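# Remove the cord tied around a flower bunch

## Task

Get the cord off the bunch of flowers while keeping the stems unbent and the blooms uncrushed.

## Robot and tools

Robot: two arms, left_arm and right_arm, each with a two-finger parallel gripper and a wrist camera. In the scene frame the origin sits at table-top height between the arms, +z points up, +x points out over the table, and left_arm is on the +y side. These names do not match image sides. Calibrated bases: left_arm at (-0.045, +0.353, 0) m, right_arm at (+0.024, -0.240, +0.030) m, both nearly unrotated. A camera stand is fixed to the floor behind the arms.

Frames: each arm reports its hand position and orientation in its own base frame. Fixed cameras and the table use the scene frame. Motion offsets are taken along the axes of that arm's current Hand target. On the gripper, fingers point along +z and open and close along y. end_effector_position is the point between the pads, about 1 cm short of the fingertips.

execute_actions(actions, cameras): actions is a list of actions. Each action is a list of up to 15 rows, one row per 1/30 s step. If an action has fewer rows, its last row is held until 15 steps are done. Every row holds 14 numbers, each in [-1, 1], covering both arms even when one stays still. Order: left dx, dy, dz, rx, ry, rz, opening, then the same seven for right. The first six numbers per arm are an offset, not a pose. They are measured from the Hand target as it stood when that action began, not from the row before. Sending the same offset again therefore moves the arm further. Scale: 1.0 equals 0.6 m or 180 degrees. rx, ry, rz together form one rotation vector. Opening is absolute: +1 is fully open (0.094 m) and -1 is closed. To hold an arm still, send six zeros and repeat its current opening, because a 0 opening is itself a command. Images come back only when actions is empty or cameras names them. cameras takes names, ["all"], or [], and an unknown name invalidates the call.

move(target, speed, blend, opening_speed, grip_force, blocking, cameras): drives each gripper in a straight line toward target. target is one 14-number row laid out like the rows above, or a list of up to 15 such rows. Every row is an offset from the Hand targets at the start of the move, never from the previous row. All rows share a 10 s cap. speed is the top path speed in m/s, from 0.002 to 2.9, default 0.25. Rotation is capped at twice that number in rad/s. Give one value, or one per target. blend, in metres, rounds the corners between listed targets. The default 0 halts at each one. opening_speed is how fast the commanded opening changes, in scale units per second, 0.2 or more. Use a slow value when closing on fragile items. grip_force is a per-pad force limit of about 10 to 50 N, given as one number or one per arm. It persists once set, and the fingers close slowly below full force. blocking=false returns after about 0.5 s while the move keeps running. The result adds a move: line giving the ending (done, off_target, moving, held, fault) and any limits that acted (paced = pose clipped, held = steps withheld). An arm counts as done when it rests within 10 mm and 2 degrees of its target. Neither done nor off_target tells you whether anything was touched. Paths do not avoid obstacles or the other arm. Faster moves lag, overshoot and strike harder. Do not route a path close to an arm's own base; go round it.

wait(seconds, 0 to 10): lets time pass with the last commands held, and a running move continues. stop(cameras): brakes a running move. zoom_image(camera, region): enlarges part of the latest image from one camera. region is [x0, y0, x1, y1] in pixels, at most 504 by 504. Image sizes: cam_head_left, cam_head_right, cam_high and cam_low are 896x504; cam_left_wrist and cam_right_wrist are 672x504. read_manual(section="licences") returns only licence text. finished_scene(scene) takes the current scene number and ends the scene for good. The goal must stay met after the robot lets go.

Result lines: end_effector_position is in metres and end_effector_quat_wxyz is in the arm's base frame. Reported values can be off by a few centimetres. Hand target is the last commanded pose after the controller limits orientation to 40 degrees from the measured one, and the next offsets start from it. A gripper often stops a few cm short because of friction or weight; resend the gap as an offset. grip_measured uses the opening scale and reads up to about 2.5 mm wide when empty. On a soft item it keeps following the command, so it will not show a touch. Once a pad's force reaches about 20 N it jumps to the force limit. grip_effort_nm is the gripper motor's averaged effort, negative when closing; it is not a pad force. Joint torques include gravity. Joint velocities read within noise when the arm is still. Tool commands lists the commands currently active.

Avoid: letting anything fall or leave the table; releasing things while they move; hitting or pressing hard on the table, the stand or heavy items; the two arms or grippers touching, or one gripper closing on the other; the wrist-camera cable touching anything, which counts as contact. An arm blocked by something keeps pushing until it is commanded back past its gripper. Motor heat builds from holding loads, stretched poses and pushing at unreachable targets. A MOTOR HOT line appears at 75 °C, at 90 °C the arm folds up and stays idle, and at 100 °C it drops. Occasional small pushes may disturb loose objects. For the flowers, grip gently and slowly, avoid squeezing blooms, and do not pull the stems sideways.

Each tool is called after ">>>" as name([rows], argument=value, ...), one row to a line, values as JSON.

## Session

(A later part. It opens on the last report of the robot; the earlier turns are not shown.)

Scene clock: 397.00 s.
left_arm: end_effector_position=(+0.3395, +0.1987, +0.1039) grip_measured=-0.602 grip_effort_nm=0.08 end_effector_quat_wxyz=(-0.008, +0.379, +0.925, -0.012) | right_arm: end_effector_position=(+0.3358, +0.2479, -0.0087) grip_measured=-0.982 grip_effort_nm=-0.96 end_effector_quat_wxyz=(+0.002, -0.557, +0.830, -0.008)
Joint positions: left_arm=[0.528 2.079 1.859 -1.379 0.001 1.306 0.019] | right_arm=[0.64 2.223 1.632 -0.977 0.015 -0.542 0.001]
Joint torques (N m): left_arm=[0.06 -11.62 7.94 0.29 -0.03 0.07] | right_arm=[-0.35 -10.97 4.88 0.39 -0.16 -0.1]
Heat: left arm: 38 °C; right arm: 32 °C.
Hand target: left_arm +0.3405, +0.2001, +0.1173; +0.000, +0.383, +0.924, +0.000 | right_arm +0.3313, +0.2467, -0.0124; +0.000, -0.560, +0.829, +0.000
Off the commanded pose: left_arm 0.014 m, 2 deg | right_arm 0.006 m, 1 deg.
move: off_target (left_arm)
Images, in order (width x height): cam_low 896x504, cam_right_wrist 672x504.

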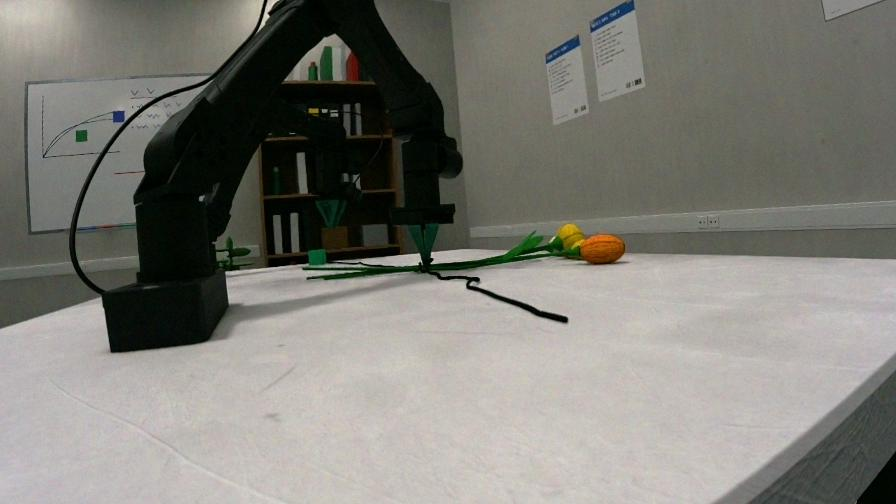

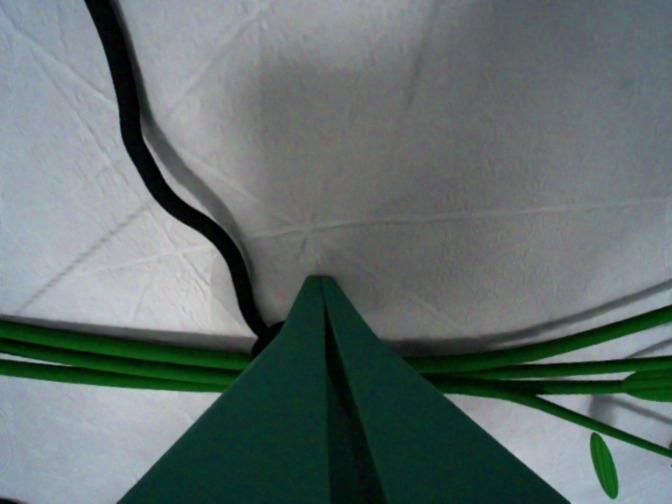

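>>> move([
  [0,0,0,0,0,0,-0.6,0,0,0,0,0,0,-0.7],
  [0,0,0,0,0,0,-0.6,-0.03,0.03,-0.12,0,0,0,-0.7],
], speed=0.1, cameras=["cam_right_wrist","cam_low","cam_head_left","cam_high"])

>>> zoom_image(camera="cam_right_wrist", region=[280, 160, 420, 290])

>>> zoom_image(camera="cam_low", region=[370, 240, 490, 300])

Scene clock: 406.53 s.
left_arm: end_effector_position=(+0.3395, +0.1987, +0.1039) grip_measured=-0.602 grip_effort_nm=0.08 end_effector_quat_wxyz=(-0.008, +0.379, +0.925, -0.012) | right_arm: end_effector_position=(+0.3195, +0.2636, +0.0411) grip_measured=-0.702 grip_effort_nm=0.10 end_effector_quat_wxyz=(-0.017, -0.561, +0.828, -0.005)
Joint positions: left_arm=[0.528 2.079 1.859 -1.379 0.001 1.306 0.019] | right_arm=[0.691 2.195 1.79 -1.201 0.007 -0.5 0.014]
Joint torques (N m): left_arm=[0.06 -11.6 7.95 0.29 -0.04 0.07] | right_arm=[0.46 -12.49 10.85 -0.13 -0.1 0.1]
Heat: left arm: 38 °C; right arm: 32 °C.
Hand target: left_arm +0.3405, +0.2001, +0.1173; +0.000, +0.383, +0.924, +0.000 | right_arm +0.3213, +0.2702, +0.0596; +0.000, -0.560, +0.829, +0.000
Off the commanded pose: left_arm 0.014 m, 2 deg | right_arm 0.020 m, 2 deg.
move: off_target (left_arm, right_arm)
Images, in order (width x height): cam_head_left 896x504, cam_high 896x504, cam_low 896x504, cam_right_wrist 672x504.

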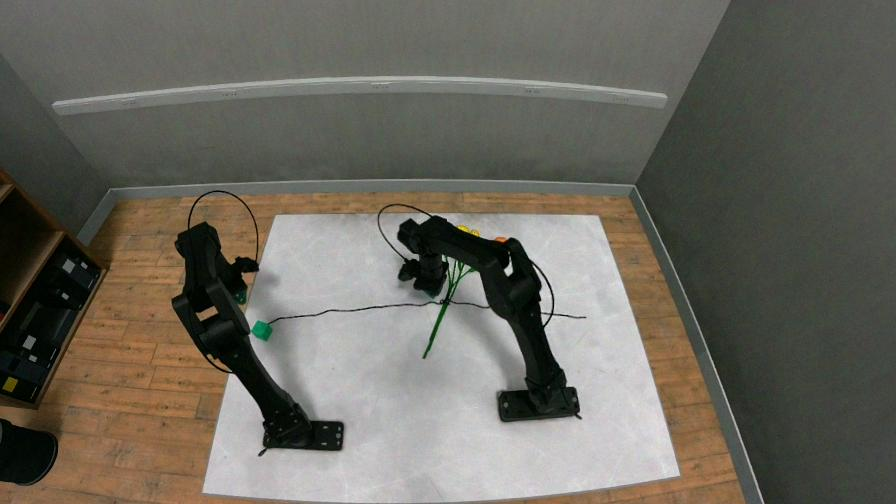

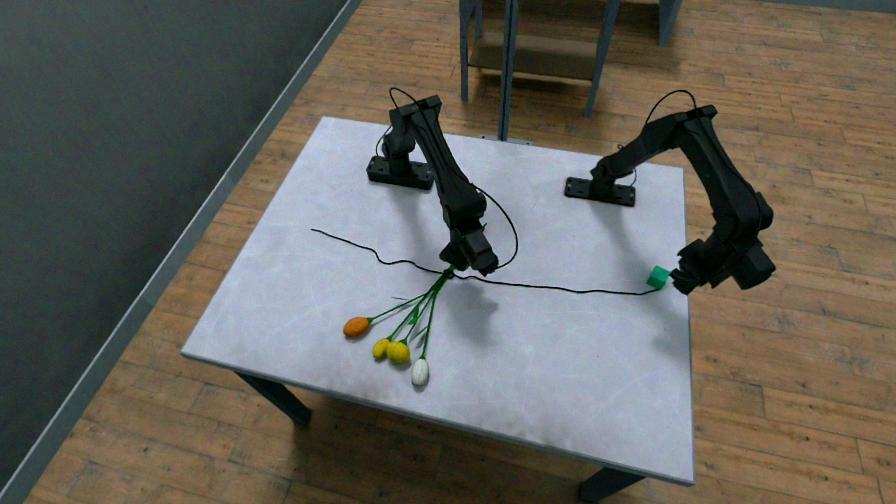

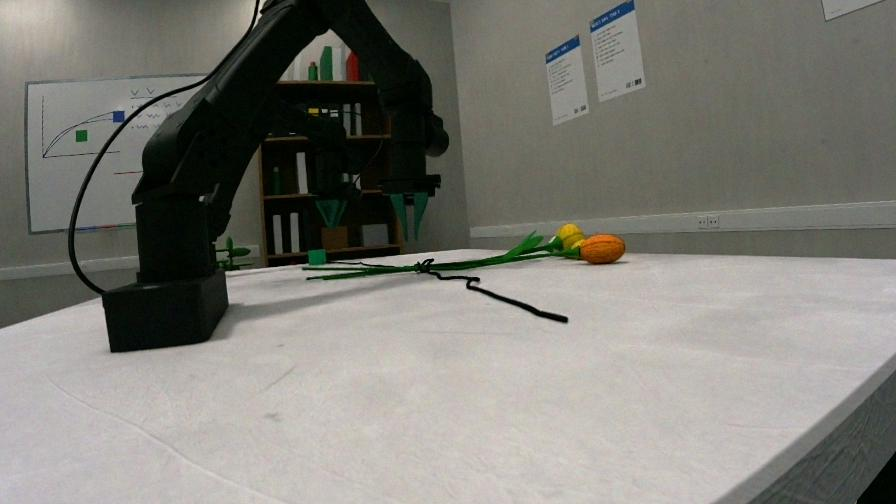

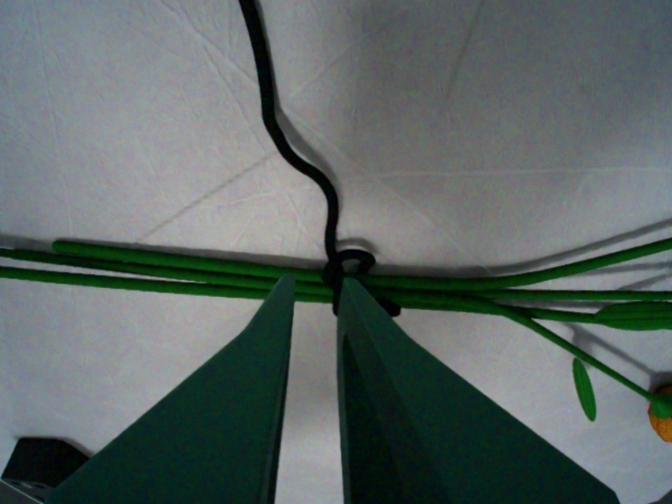

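Scaled by 3.600 from the camera's 672x504 image, which has a finer 960x720 frame.

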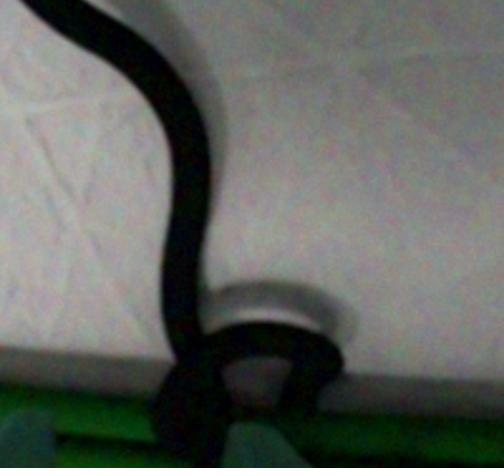

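Scaled by 4.200 from the camera's 896x504 image, which has a finer 1280x720 frame.

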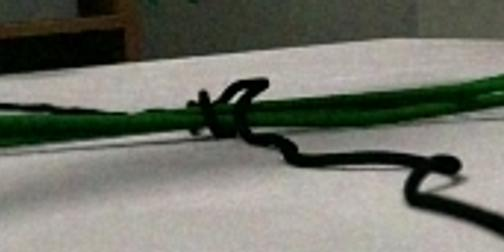

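>>> move(target=[0,0,0,0,0,0,-0.6,0.031,-0.030,0,0,0,0.5,-0.65], speed=0.3, cameras=["cam_right_wrist","cam_low"])

>>> zoom_image(camera="cam_right_wrist", region=[220, 160, 440, 340])

Scene clock: 434.87 s.
left_arm: end_effector_position=(+0.3395, +0.1987, +0.1039) grip_measured=-0.602 grip_effort_nm=0.08 end_effector_quat_wxyz=(-0.008, +0.379, +0.925, -0.012) | right_arm: end_effector_position=(+0.3318, +0.2500, +0.0486) grip_measured=-0.652 grip_effort_nm=0.10 end_effector_quat_wxyz=(-0.005, +0.182, +0.983, -0.007)
Joint positions: left_arm=[0.528 2.079 1.859 -1.379 0.001 1.306 0.019] | right_arm=[0.644 2.176 1.79 -1.201 0.002 1.011 0.016]
Joint torques (N m): left_arm=[0.06 -11.62 7.92 0.29 -0.04 0.07] | right_arm=[-0.81 -13.11 6.67 0.08 -0.04 0.08]
Heat: left arm: 38 °C; right arm: 32 °C.
Hand target: left_arm +0.3405, +0.2001, +0.1173; +0.000, +0.383, +0.924, +0.000 | right_arm +0.3311, +0.2461, +0.0596; +0.000, +0.190, +0.982, +0.000
Off the commanded pose: left_arm 0.014 m, 2 deg | right_arm 0.012 m, 1 deg.
move: off_target (left_arm, right_arm)
Images, in order (width x height): cam_low 896x504, cam_right_wrist 672x504.

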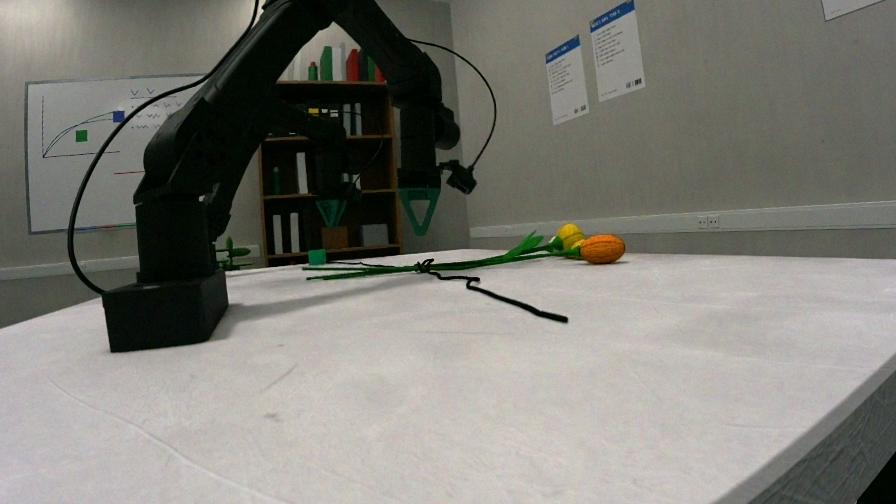

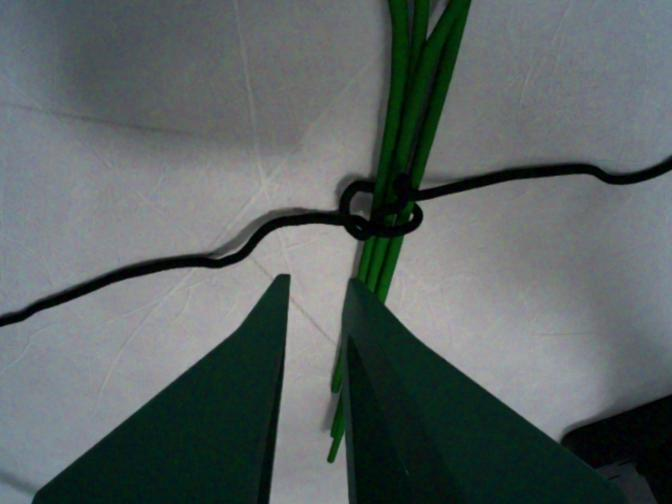

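Scaled by 2.291 from the camera's 672x504 image, which has a finer 960x720 frame.

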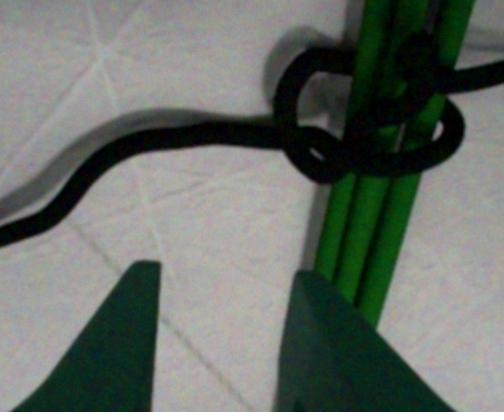

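>>> zoom_image(camera="cam_right_wrist", region=[320, 160, 440, 250])

>>> zoom_image(camera="cam_low", region=[405, 250, 465, 285])

Scaled by 4.200 from the camera's 672x504 image, which has a finer 960x720 frame.

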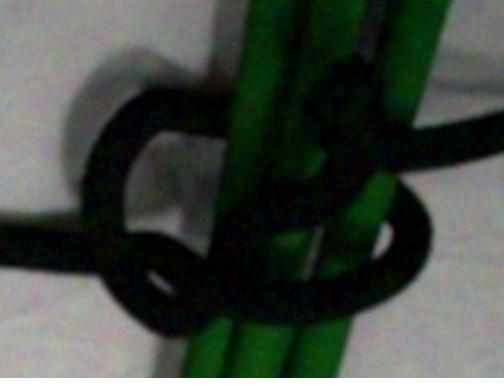

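Scaled by 8.400 from the camera's 896x504 image, which has a finer 1280x720 frame.

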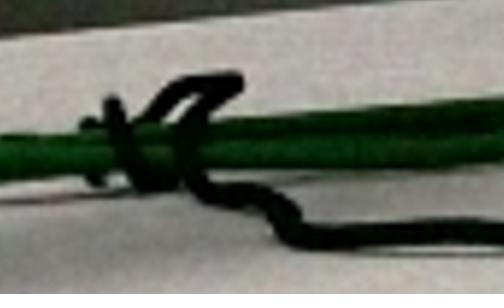

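>>> move(target=[0,0,0,0,0,0,-0.6,0.016,0.022,0.04,0,0,-0.5,-0.65], speed=0.3, cameras=["cam_right_wrist"])

>>> zoom_image(camera="cam_right_wrist", region=[220, 180, 440, 360])

Scene clock: 478.73 s.
left_arm: end_effector_position=(+0.3395, +0.1987, +0.1039) grip_measured=-0.602 grip_effort_nm=0.08 end_effector_quat_wxyz=(-0.008, +0.379, +0.925, -0.012) | right_arm: end_effector_position=(+0.3304, +0.2600, +0.0430) grip_measured=-0.652 grip_effort_nm=0.10 end_effector_quat_wxyz=(+0.004, -0.553, +0.833, -0.001)
Joint positions: left_arm=[0.528 2.079 1.859 -1.379 0.001 1.306 0.019] | right_arm=[0.665 2.176 1.768 -1.156 0.002 -0.506 0.016]
Joint torques (N m): left_arm=[0.08 -11.59 7.95 0.29 -0.03 0.07] | right_arm=[0.62 -9.78 6.16 0.39 -0.04 -0.11]
Heat: left arm: 38 °C; right arm: 38 °C.
Hand target: left_arm +0.3405, +0.2001, +0.1173; +0.000, +0.383, +0.924, +0.000 | right_arm +0.3272, +0.2620, +0.0356; +0.000, -0.560, +0.829, +0.000
Off the commanded pose: left_arm 0.014 m, 2 deg | right_arm 0.008 m, 1 deg.
move: off_target (left_arm)
Images, in order (width x height): cam_right_wrist 672x504.

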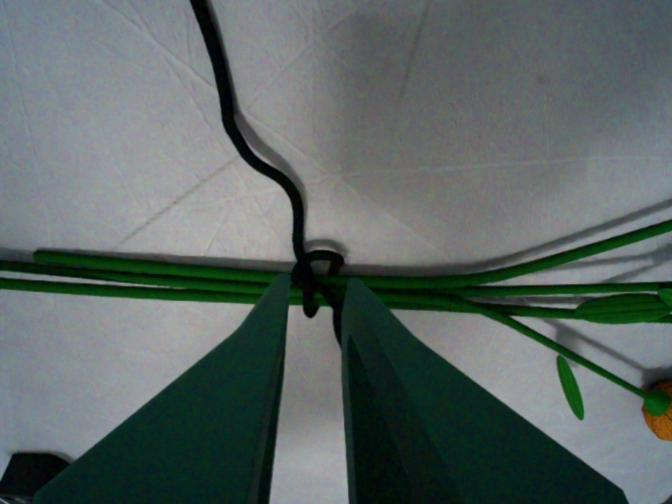

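Scaled by 2.291 from the camera's 672x504 image, which has a finer 960x720 frame.

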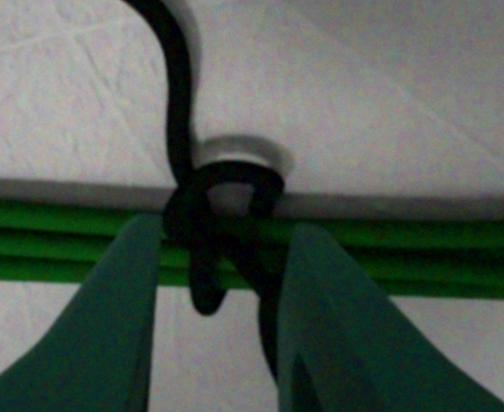

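>>> move(target=[0,0,0,0,0,0,-0.6,0.004,0.012,0.07,0,0,0,-0.65], speed=0.1, cameras=["cam_right_wrist"])

Scene clock: 486.83 s.
left_arm: end_effector_position=(+0.3395, +0.1987, +0.1039) grip_measured=-0.602 grip_effort_nm=0.08 end_effector_quat_wxyz=(-0.008, +0.379, +0.925, -0.012) | right_arm: end_effector_position=(+0.3230, +0.2612, +0.0031) grip_measured=-0.652 grip_effort_nm=0.10 end_effector_quat_wxyz=(+0.006, -0.558, +0.830, +0.000)
Joint positions: left_arm=[0.528 2.079 1.859 -1.379 0.001 1.306 0.019] | right_arm=[0.678 2.191 1.63 -0.998 0.002 -0.507 0.016]
Joint torques (N m): left_arm=[0.06 -11.62 7.94 0.29 -0.04 0.07] | right_arm=[0.55 -9.09 6.26 0.4 -0.04 0.04]
Heat: left arm: 38 °C; right arm: 37 °C.
Hand target: left_arm +0.3405, +0.2001, +0.1173; +0.000, +0.383, +0.924, +0.000 | right_arm +0.3195, +0.2625, -0.0066; +0.000, -0.560, +0.829, +0.000
Off the commanded pose: left_arm 0.014 m, 2 deg | right_arm 0.010 m, 1 deg.
move: off_target (left_arm)
Images, in order (width x height): cam_right_wrist 672x504.

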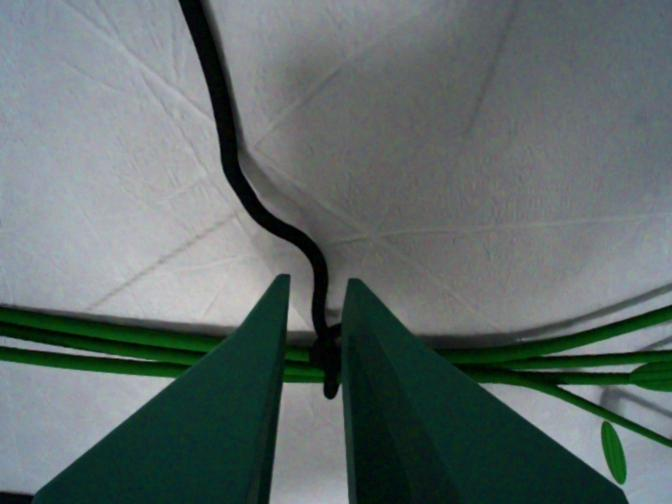

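>>> move(target=[0,0,0,0,0,0,-0.6,-0.008,0.003,0.026,0,0,0,-0.65], speed=0.06)

>>> move(target=[0,0,0,0,0,0,-0.6,0,0,0,0,0,0,-1], speed=0.05, opening_speed=0.4, cameras=["cam_right_wrist","cam_low"])

Scene clock: 491.67 s.
left_arm: end_effector_position=(+0.3395, +0.1987, +0.1039) grip_measured=-0.602 grip_effort_nm=0.08 end_effector_quat_wxyz=(-0.008, +0.379, +0.925, -0.012) | right_arm: end_effector_position=(+0.3256, +0.2675, -0.0082) grip_measured=-0.652 grip_effort_nm=0.09 end_effector_quat_wxyz=(+0.011, -0.560, +0.829, +0.000)
Joint positions: left_arm=[0.528 2.079 1.859 -1.379 0.001 1.306 0.019] | right_arm=[0.686 2.219 1.628 -0.959 0.003 -0.502 0.016]
Joint torques (N m): left_arm=[0.08 -11.6 7.94 0.29 -0.03 0.07] | right_arm=[0.64 -8.8 5.61 0.46 -0.05 0.08]
Heat: left arm: 38 °C; right arm: 36 °C.
Hand target: left_arm +0.3405, +0.2001, +0.1173; +0.000, +0.383, +0.924, +0.000 | right_arm +0.3197, +0.2676, -0.0221; +0.000, -0.560, +0.829, +0.000
Off the commanded pose: left_arm 0.014 m, 2 deg | right_arm 0.015 m, 1 deg.
move: off_target (left_arm, right_arm)

Scene clock: 492.77 s.
left_arm: end_effector_position=(+0.3395, +0.1987, +0.1039) grip_measured=-0.602 grip_effort_nm=0.08 end_effector_quat_wxyz=(-0.008, +0.379, +0.925, -0.012) | right_arm: end_effector_position=(+0.3267, +0.2684, -0.0081) grip_measured=-0.925 grip_effort_nm=-1.00 end_effector_quat_wxyz=(+0.013, -0.559, +0.829, +0.000)
Joint positions: left_arm=[0.528 2.079 1.859 -1.379 0.001 1.306 0.019] | right_arm=[0.686 2.219 1.628 -0.953 0.003 -0.501 0.004]
Joint torques (N m): left_arm=[0.06 -11.62 7.94 0.29 -0.04 0.07] | right_arm=[0.65 -8.79 5.61 0.42 -0.05 0.08]
Heat: left arm: 38 °C; right arm: 36 °C.
Hand target: left_arm +0.3405, +0.2001, +0.1173; +0.000, +0.383, +0.924, +0.000 | right_arm +0.3197, +0.2676, -0.0221; +0.000, -0.560, +0.829, +0.000
Off the commanded pose: left_arm 0.014 m, 2 deg | right_arm 0.016 m, 2 deg.
move: off_target (left_arm, right_arm)
Images, in order (width x height): cam_low 896x504, cam_right_wrist 672x504.

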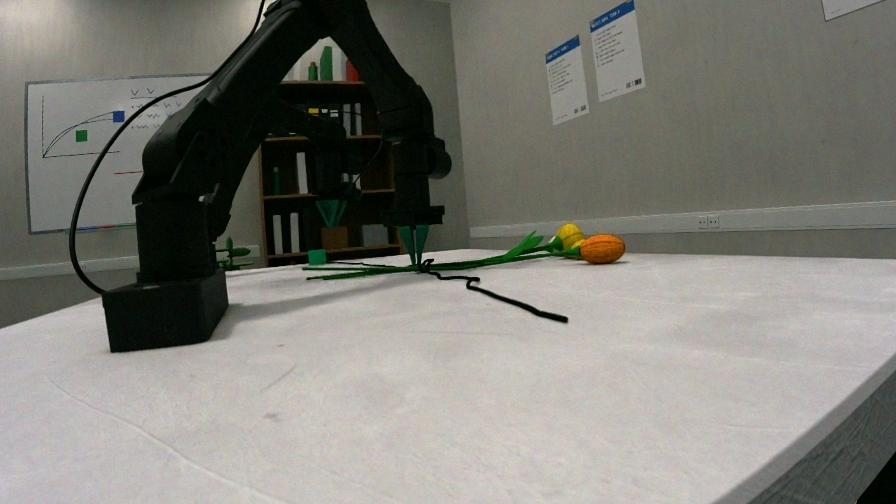

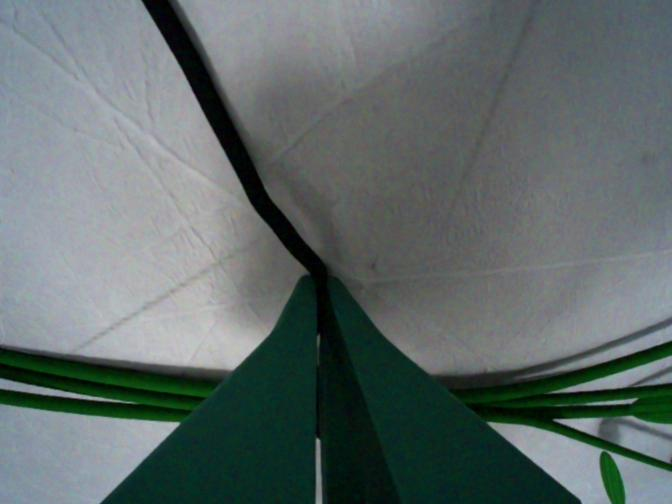

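>>> move(target=[0,0,0,0,0,0,-0.6,0.03,0,-0.022,0,0,0,-1], speed=0.05, cameras=["cam_right_wrist","cam_low"])

>>> zoom_image(camera="cam_low", region=[395, 240, 475, 285])

Scene clock: 499.23 s.
left_arm: end_effector_position=(+0.3395, +0.1987, +0.1039) grip_measured=-0.602 grip_effort_nm=0.08 end_effector_quat_wxyz=(-0.008, +0.379, +0.925, -0.012) | right_arm: end_effector_position=(+0.3202, +0.2612, -0.0090) grip_measured=-0.926 grip_effort_nm=-1.03 end_effector_quat_wxyz=(+0.014, -0.560, +0.828, +0.000)
Joint positions: left_arm=[0.528 2.079 1.859 -1.379 0.001 1.306 0.019] | right_arm=[0.683 2.184 1.566 -0.925 0.003 -0.506 0.003]
Joint torques (N m): left_arm=[0.06 -11.6 7.95 0.29 -0.03 0.07] | right_arm=[-0.96 -11.48 4.9 0.06 -0.06 -0.08]
Heat: left arm: 38 °C; right arm: 35 °C.
Hand target: left_arm +0.3405, +0.2001, +0.1173; +0.000, +0.383, +0.924, +0.000 | right_arm +0.3129, +0.2509, -0.0090; +0.000, -0.560, +0.829, +0.000
Off the commanded pose: left_arm 0.014 m, 2 deg | right_arm 0.013 m, 2 deg.
move: off_target (left_arm, right_arm)
Images, in order (width x height): cam_low 896x504, cam_right_wrist 672x504.

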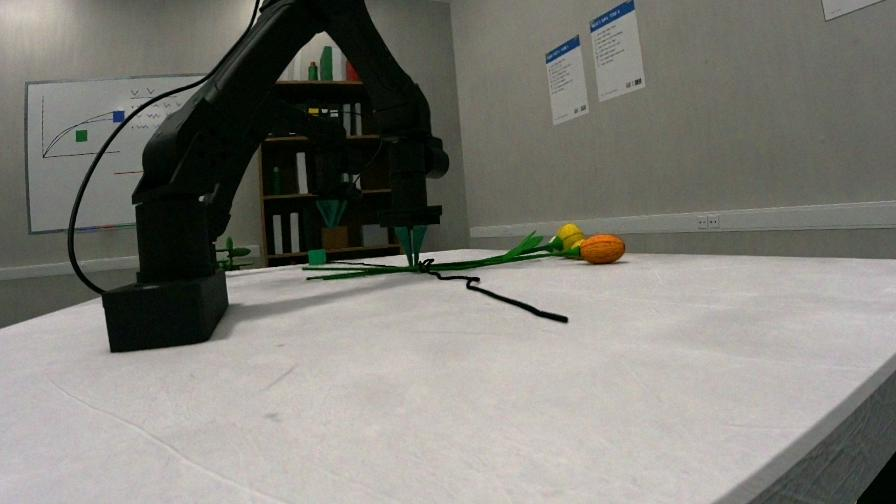

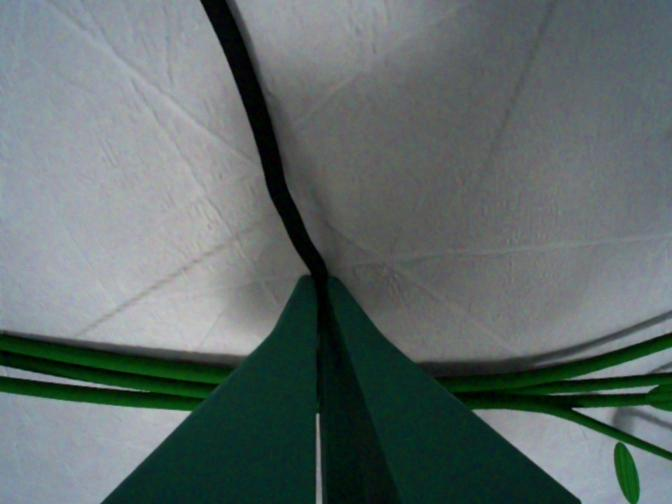

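Scaled by 6.300 from the camera's 896x504 image, which has a finer 1280x720 frame.

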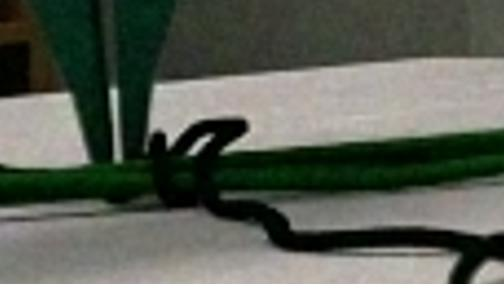

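>>> move(target=[0,0,0,0,0,0,-0.6,0.027,-0.033,-0.02,0,0,0,-1], speed=0.05, cameras=["cam_right_wrist","cam_low"])

>>> zoom_image(camera="cam_low", region=[395, 240, 475, 285])

Scene clock: 505.73 s.
left_arm: end_effector_position=(+0.3395, +0.1987, +0.1039) grip_measured=-0.602 grip_effort_nm=0.08 end_effector_quat_wxyz=(-0.008, +0.379, +0.925, -0.012) | right_arm: end_effector_position=(+0.3307, +0.2353, -0.0056) grip_measured=-0.926 grip_effort_nm=-1.03 end_effector_quat_wxyz=(+0.005, -0.558, +0.830, +0.002)
Joint positions: left_arm=[0.528 2.079 1.859 -1.379 0.001 1.306 0.019] | right_arm=[0.615 2.17 1.557 -0.949 -0.003 -0.569 0.003]
Joint torques (N m): left_arm=[0.06 -11.59 7.94 0.29 -0.04 0.08] | right_arm=[-0.61 -12.59 5.9 -0.04 0 -0.09]
Heat: left arm: 38 °C; right arm: 34 °C.
Hand target: left_arm +0.3405, +0.2001, +0.1173; +0.000, +0.383, +0.924, +0.000 | right_arm +0.3253, +0.2285, +0.0031; +0.000, -0.560, +0.829, +0.000
Off the commanded pose: left_arm 0.014 m, 2 deg | right_arm 0.012 m, 1 deg.
move: off_target (left_arm, right_arm)
Images, in order (width x height): cam_low 896x504, cam_right_wrist 672x504.

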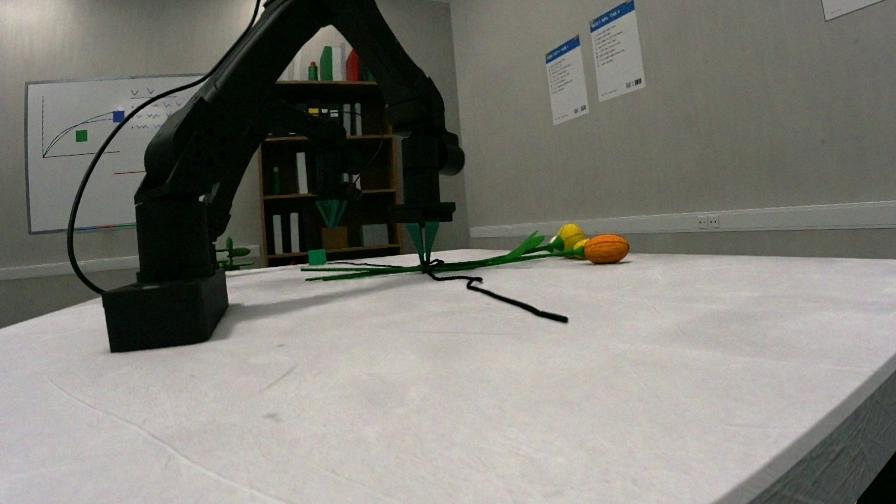

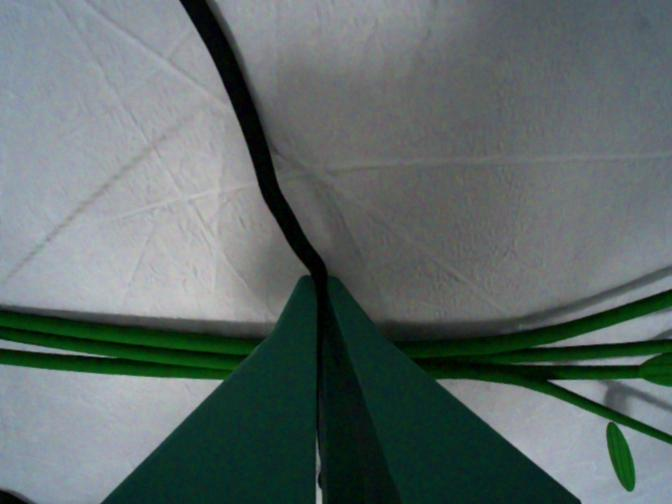

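Scaled by 6.300 from the camera's 896x504 image, which has a finer 1280x720 frame.

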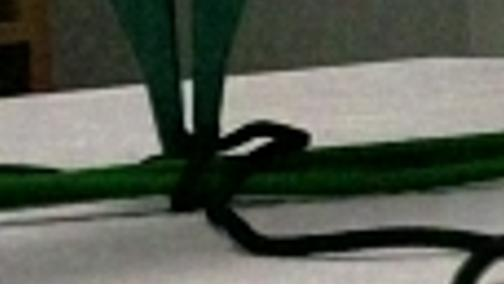

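>>> move([
  [0,0,0,0,0,0,-0.6,0,0,0,0,0,0,-0.65],
  [0,0,0,0,0,0,-0.6,-0.01,0.01,-0.12,0,0,0,-0.65],
], speed=0.1, cameras=["cam_right_wrist","cam_low"])

>>> zoom_image(camera="cam_right_wrist", region=[280, 180, 420, 310])

>>> zoom_image(camera="cam_low", region=[395, 240, 475, 285])

Scene clock: 514.77 s.
left_arm: end_effector_position=(+0.3395, +0.1987, +0.1039) grip_measured=-0.602 grip_effort_nm=0.08 end_effector_quat_wxyz=(-0.008, +0.379, +0.925, -0.012) | right_arm: end_effector_position=(+0.3193, +0.2313, +0.0573) grip_measured=-0.652 grip_effort_nm=0.10 end_effector_quat_wxyz=(-0.017, -0.560, +0.828, +0.001)
Joint positions: left_arm=[0.528 2.079 1.859 -1.379 0.001 1.306 0.019] | right_arm=[0.623 2.102 1.709 -1.212 -0.003 -0.565 0.016]
Joint torques (N m): left_arm=[0.06 -11.6 7.95 0.29 -0.03 0.07] | right_arm=[0.61 -11.77 10.86 -0.14 0.01 0.08]
Heat: left arm: 38 °C; right arm: 35 °C.
Hand target: left_arm +0.3405, +0.2001, +0.1173; +0.000, +0.383, +0.924, +0.000 | right_arm +0.3218, +0.2362, +0.0750; +0.000, -0.560, +0.829, +0.000
Off the commanded pose: left_arm 0.014 m, 2 deg | right_arm 0.019 m, 2 deg.
move: off_target (left_arm, right_arm)
Images, in order (width x height): cam_low 896x504, cam_right_wrist 672x504.

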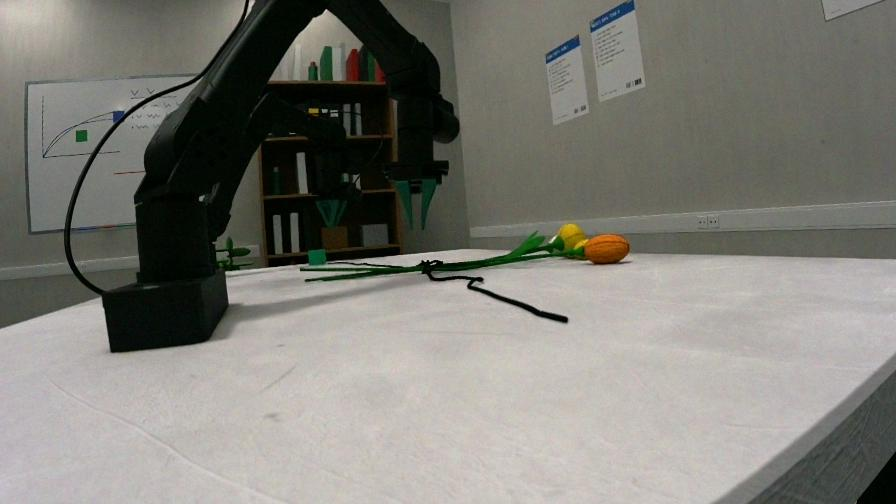

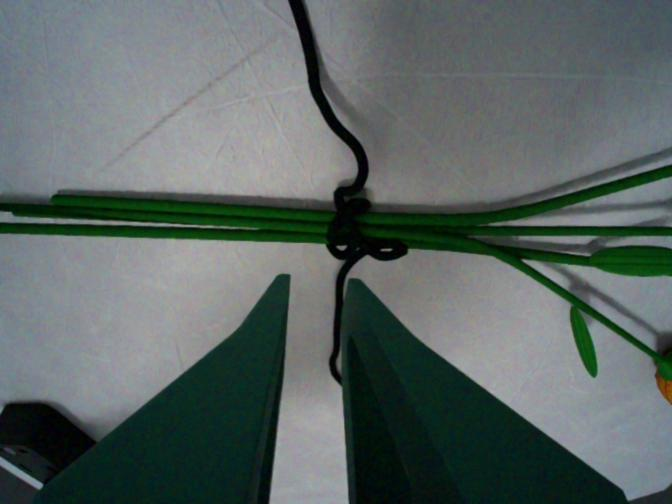

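Scaled by 3.600 from the camera's 672x504 image, which has a finer 960x720 frame.

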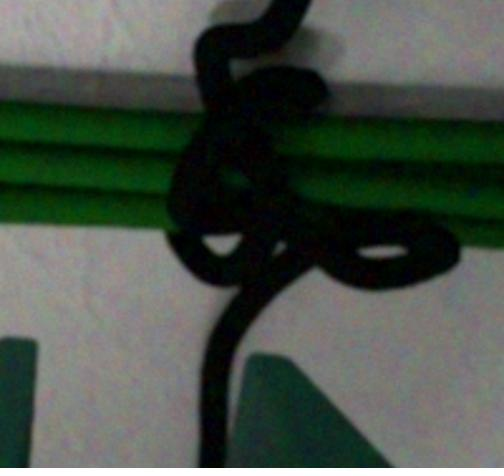

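Scaled by 6.300 from the camera's 896x504 image, which has a finer 1280x720 frame.

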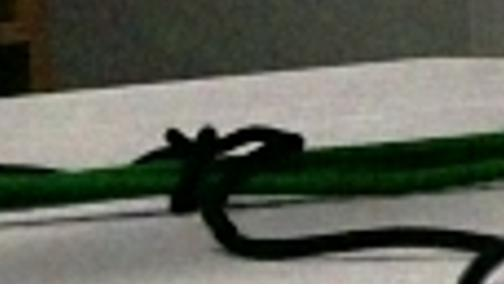

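>>> move(target=[0,0,0,0,0,0,-0.6,0.10,-0.03,0.05,0,0,0,-0.5], speed=0.2, cameras=["cam_right_wrist"])

Scene clock: 543.00 s.
left_arm: end_effector_position=(+0.3395, +0.1987, +0.1039) grip_measured=-0.602 grip_effort_nm=0.08 end_effector_quat_wxyz=(-0.008, +0.379, +0.925, -0.012) | right_arm: end_effector_position=(+0.3155, +0.1729, +0.0394) grip_measured=-0.502 grip_effort_nm=0.10 end_effector_quat_wxyz=(-0.015, -0.556, +0.831, +0.000)
Joint positions: left_arm=[0.528 2.079 1.859 -1.379 0.001 1.306 0.019] | right_arm=[0.5 1.982 1.457 -1.077 0.003 -0.679 0.023]
Joint torques (N m): left_arm=[0.08 -11.6 7.95 0.29 -0.04 0.07] | right_arm=[-0.09 -11.03 5.96 0.32 -0.06 -0.09]
Heat: left arm: 39 °C; right arm: 37 °C.
Hand target: left_arm +0.3405, +0.2001, +0.1173; +0.000, +0.383, +0.924, +0.000 | right_arm +0.3162, +0.1738, +0.0450; +0.000, -0.560, +0.829, +0.000
Off the commanded pose: left_arm 0.014 m, 2 deg | right_arm 0.006 m, 2 deg.
move: off_target (left_arm)
Images, in order (width x height): cam_right_wrist 672x504.

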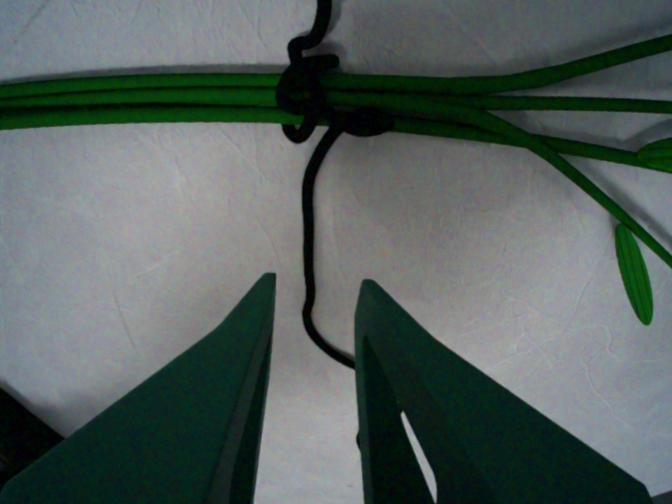

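>>> move(target=[0,0,0,0,0,0,-0.6,0.01,0.004,0.1,0,0,0,-0.5], speed=0.12)

>>> move(target=[0,0,0,0,0,0,-0.6,0,0,0.006,0,0,0,-1], speed=0.05, opening_speed=0.6, cameras=["cam_right_wrist"])

Scene clock: 551.53 s.
left_arm: end_effector_position=(+0.3395, +0.1987, +0.1039) grip_measured=-0.602 grip_effort_nm=0.08 end_effector_quat_wxyz=(-0.008, +0.379, +0.925, -0.012) | right_arm: end_effector_position=(+0.3131, +0.1716, -0.0073) grip_measured=-0.502 grip_effort_nm=0.10 end_effector_quat_wxyz=(+0.004, -0.558, +0.830, -0.002)
Joint positions: left_arm=[0.528 2.079 1.859 -1.379 0.001 1.306 0.019] | right_arm=[0.5 2.003 1.289 -0.848 0.003 -0.685 0.023]
Joint torques (N m): left_arm=[0.08 -11.59 7.95 0.29 -0.03 0.07] | right_arm=[-0.64 -7.57 5.87 0.39 -0.05 -0.09]
Heat: left arm: 39 °C; right arm: 35 °C.
Hand target: left_arm +0.3405, +0.2001, +0.1173; +0.000, +0.383, +0.924, +0.000 | right_arm +0.3118, +0.1692, -0.0149; +0.000, -0.559, +0.829, +0.000
Off the commanded pose: left_arm 0.014 m, 2 deg | right_arm 0.008 m, 1 deg.
move: off_target (left_arm)

Scene clock: 552.57 s.
left_arm: end_effector_position=(+0.3395, +0.1987, +0.1039) grip_measured=-0.602 grip_effort_nm=0.08 end_effector_quat_wxyz=(-0.008, +0.379, +0.925, -0.012) | right_arm: end_effector_position=(+0.3155, +0.1729, -0.0072) grip_measured=-0.981 grip_effort_nm=-0.93 end_effector_quat_wxyz=(+0.010, -0.559, +0.829, -0.002)
Joint positions: left_arm=[0.528 2.079 1.859 -1.379 0.001 1.306 0.019] | right_arm=[0.5 2.003 1.289 -0.837 0.003 -0.685 0.001]
Joint torques (N m): left_arm=[0.08 -11.6 7.94 0.29 -0.04 0.07] | right_arm=[-0.62 -7.13 5.34 0.45 -0.05 -0.09]
Heat: left arm: 39 °C; right arm: 35 °C.
Hand target: left_arm +0.3405, +0.2001, +0.1173; +0.000, +0.383, +0.924, +0.000 | right_arm +0.3118, +0.1692, -0.0185; +0.000, -0.560, +0.829, +0.000
Off the commanded pose: left_arm 0.014 m, 2 deg | right_arm 0.012 m, 1 deg.
move: off_target (left_arm, right_arm)
Images, in order (width x height): cam_right_wrist 672x504.

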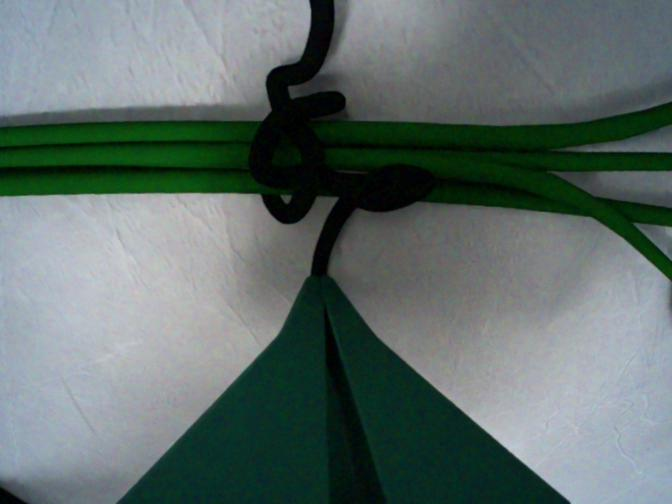

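>>> zoom_image(camera="cam_right_wrist", region=[220, 60, 460, 290])

Scaled by 2.100 from the camera's 672x504 image, which has a finer 960x720 frame.

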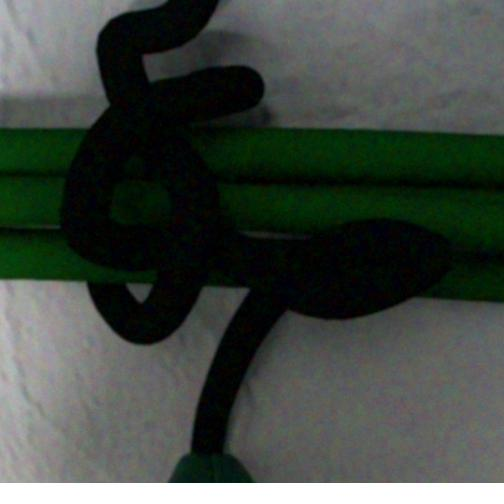

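>>> move(target=[0,0,0,0,0,0,-0.6,0,-0.09,-0.004,0,0,0,-1], speed=0.08, cameras=["cam_right_wrist"])

Scene clock: 564.50 s.
left_arm: end_effector_position=(+0.3395, +0.1987, +0.1039) grip_measured=-0.602 grip_effort_nm=0.08 end_effector_quat_wxyz=(-0.008, +0.379, +0.925, -0.012) | right_arm: end_effector_position=(+0.3550, +0.1526, -0.0098) grip_measured=-0.982 grip_effort_nm=-0.98 end_effector_quat_wxyz=(+0.005, -0.560, +0.829, +0.005)
Joint positions: left_arm=[0.528 2.079 1.859 -1.379 0.001 1.306 0.019] | right_arm=[0.398 2.109 1.441 -0.896 -0.012 -0.79 0.001]
Joint torques (N m): left_arm=[0.06 -11.6 7.94 0.29 -0.04 0.07] | right_arm=[-1.01 -7.06 9.68 0.21 0.09 -0.11]
Heat: left arm: 39 °C; right arm: 34 °C.
Hand target: left_arm +0.3405, +0.2001, +0.1173; +0.000, +0.383, +0.924, +0.000 | right_arm +0.3619, +0.1491, -0.0161; +0.000, -0.560, +0.829, +0.000
Off the commanded pose: left_arm 0.014 m, 2 deg | right_arm 0.010 m, 1 deg.
move: off_target (left_arm)
Images, in order (width x height): cam_right_wrist 672x504.

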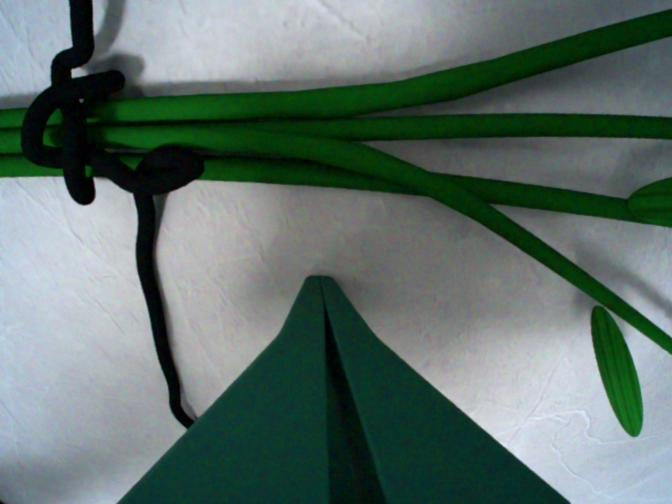

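>>> move([
  [0,0,0,0,0,0,-0.6,0,0,-0.06,0,0,0,-0.7],
  [0,0,0,0,0,0,-0.6,-0.035,0.1,-0.06,0,0,0,-0.7],
], speed=0.12, cameras=["cam_right_wrist"])

>>> zoom_image(camera="cam_right_wrist", region=[220, 120, 460, 320])

Scene clock: 578.20 s.
left_arm: end_effector_position=(+0.3395, +0.1987, +0.1039) grip_measured=-0.602 grip_effort_nm=0.08 end_effector_quat_wxyz=(-0.008, +0.379, +0.925, -0.012) | right_arm: end_effector_position=(+0.3131, +0.1897, +0.0132) grip_measured=-0.702 grip_effort_nm=0.10 end_effector_quat_wxyz=(-0.016, -0.562, +0.827, +0.001)
Joint positions: left_arm=[0.528 2.079 1.859 -1.379 0.001 1.306 0.019] | right_arm=[0.542 2.038 1.429 -0.994 -0.001 -0.653 0.014]
Joint torques (N m): left_arm=[0.06 -11.59 7.94 0.29 -0.04 0.07] | right_arm=[0.1 -11.48 5.76 0.31 -0.02 0.08]
Heat: left arm: 39 °C; right arm: 34 °C.
Hand target: left_arm +0.3405, +0.2001, +0.1173; +0.000, +0.383, +0.924, +0.000 | right_arm +0.3140, +0.1910, +0.0199; +0.000, -0.560, +0.829, +0.000
Off the commanded pose: left_arm 0.014 m, 2 deg | right_arm 0.007 m, 2 deg.
move: off_target (left_arm)
Images, in order (width x height): cam_right_wrist 672x504.

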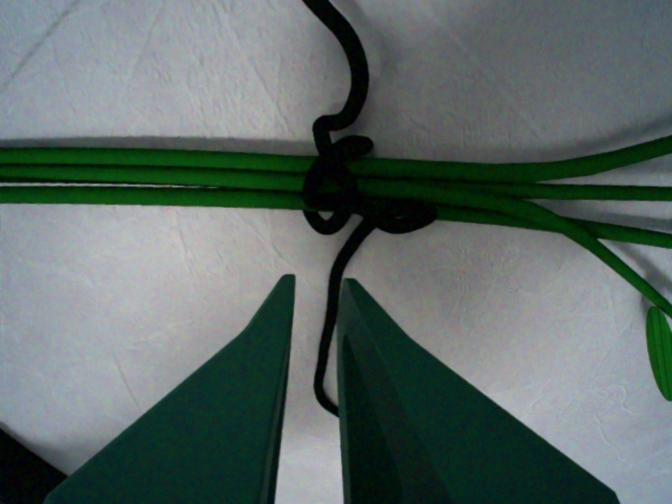

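Scaled by 2.100 from the camera's 672x504 image, which has a finer 960x720 frame.

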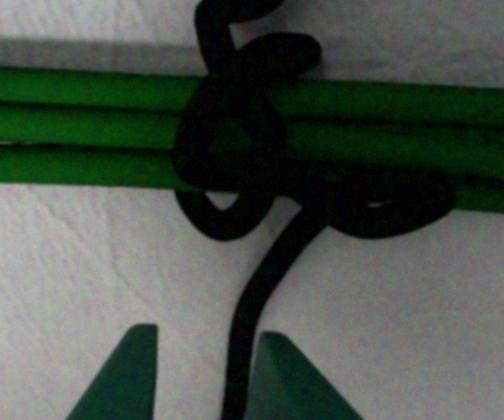

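>>> move([
  [0,0,0,0,0,0,-0.6,0.014,0.007,0,0,0,0,-1],
  [0,0,0,0,0,0,-0.6,0.014,0.007,0.06,0,0,0,-1],
  [0,0,0,0,0,0,-0.6,0.014,-0.07,0.06,0,0,0,-1],
  [0,0,0,0,0,0,-0.6,0.014,-0.07,0.0,0,0,0,-1],
  [0,0,0,0,0,0,-0.6,0.0,0.006,-0.01,0,0,0,-0.7],
], speed=0.1, cameras=["cam_right_wrist"])

>>> zoom_image(camera="cam_right_wrist", region=[220, 120, 460, 320])

Scene clock: 592.87 s.
left_arm: end_effector_position=(+0.3395, +0.1987, +0.1039) grip_measured=-0.602 grip_effort_nm=0.08 end_effector_quat_wxyz=(-0.008, +0.379, +0.925, -0.012) | right_arm: end_effector_position=(+0.3151, +0.1943, +0.0194) grip_measured=-0.702 grip_effort_nm=0.10 end_effector_quat_wxyz=(-0.003, -0.562, +0.827, +0.001)
Joint positions: left_arm=[0.528 2.079 1.859 -1.379 0.001 1.306 0.019] | right_arm=[0.549 2.021 1.432 -0.987 -0.002 -0.644 0.014]
Joint torques (N m): left_arm=[0.08 -11.6 7.94 0.29 -0.04 0.07] | right_arm=[0.12 -11.36 5.86 0.1 -0.01 0.09]
Heat: left arm: 39 °C; right arm: 34 °C.
Hand target: left_arm +0.3405, +0.2001, +0.1173; +0.000, +0.383, +0.924, +0.000 | right_arm +0.3107, +0.1923, +0.0259; +0.000, -0.560, +0.829, +0.000
Off the commanded pose: left_arm 0.014 m, 2 deg | right_arm 0.008 m, 1 deg.
move: off_target (left_arm)
Images, in order (width x height): cam_right_wrist 672x504.

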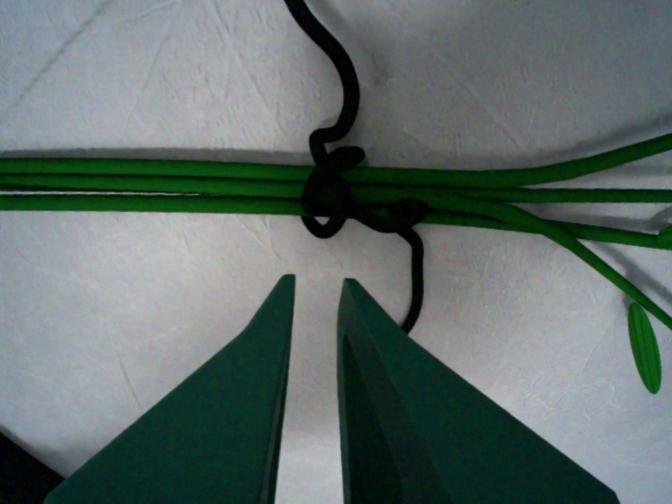

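Scaled by 2.100 from the camera's 672x504 image, which has a finer 960x720 frame.

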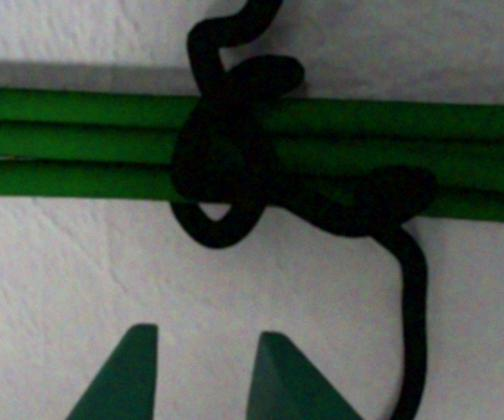

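>>> move(target=[0,0,0,0,0,0,-0.6,-0.003,-0.008,0.062,0,0,0,-0.7], speed=0.1, cameras=["cam_right_wrist"])

>>> zoom_image(camera="cam_right_wrist", region=[220, 160, 460, 360])

Scene clock: 609.30 s.
left_arm: end_effector_position=(+0.3395, +0.1987, +0.1039) grip_measured=-0.602 grip_effort_nm=0.08 end_effector_quat_wxyz=(-0.008, +0.379, +0.925, -0.012) | right_arm: end_effector_position=(+0.3168, +0.1954, -0.0027) grip_measured=-0.702 grip_effort_nm=0.10 end_effector_quat_wxyz=(+0.005, -0.562, +0.827, +0.001)
Joint positions: left_arm=[0.528 2.079 1.859 -1.379 0.001 1.306 0.019] | right_arm=[0.549 2.045 1.373 -0.888 -0.002 -0.644 0.014]
Joint torques (N m): left_arm=[0.08 -11.6 7.94 0.29 -0.03 0.07] | right_arm=[-0.58 -7.9 5.96 0.4 -0.01 0]
Heat: left arm: 39 °C; right arm: 33 °C.
Hand target: left_arm +0.3405, +0.2001, +0.1173; +0.000, +0.383, +0.924, +0.000 | right_arm +0.3158, +0.1922, -0.0114; +0.000, -0.560, +0.829, +0.000
Off the commanded pose: left_arm 0.014 m, 2 deg | right_arm 0.009 m, 1 deg.
move: off_target (left_arm)
Images, in order (width x height): cam_right_wrist 672x504.

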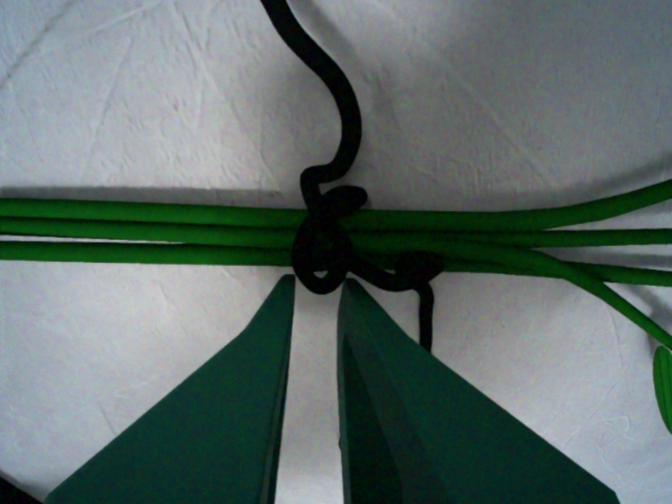

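Scaled by 2.100 from the camera's 672x504 image, which has a finer 960x720 frame.

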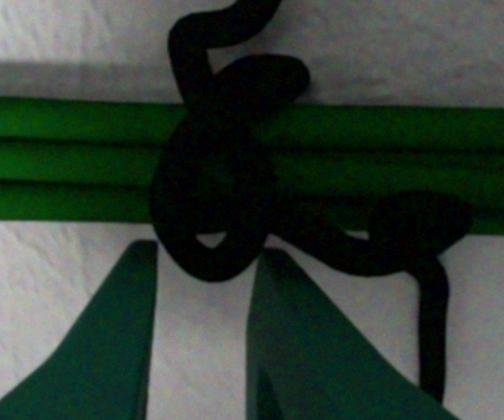

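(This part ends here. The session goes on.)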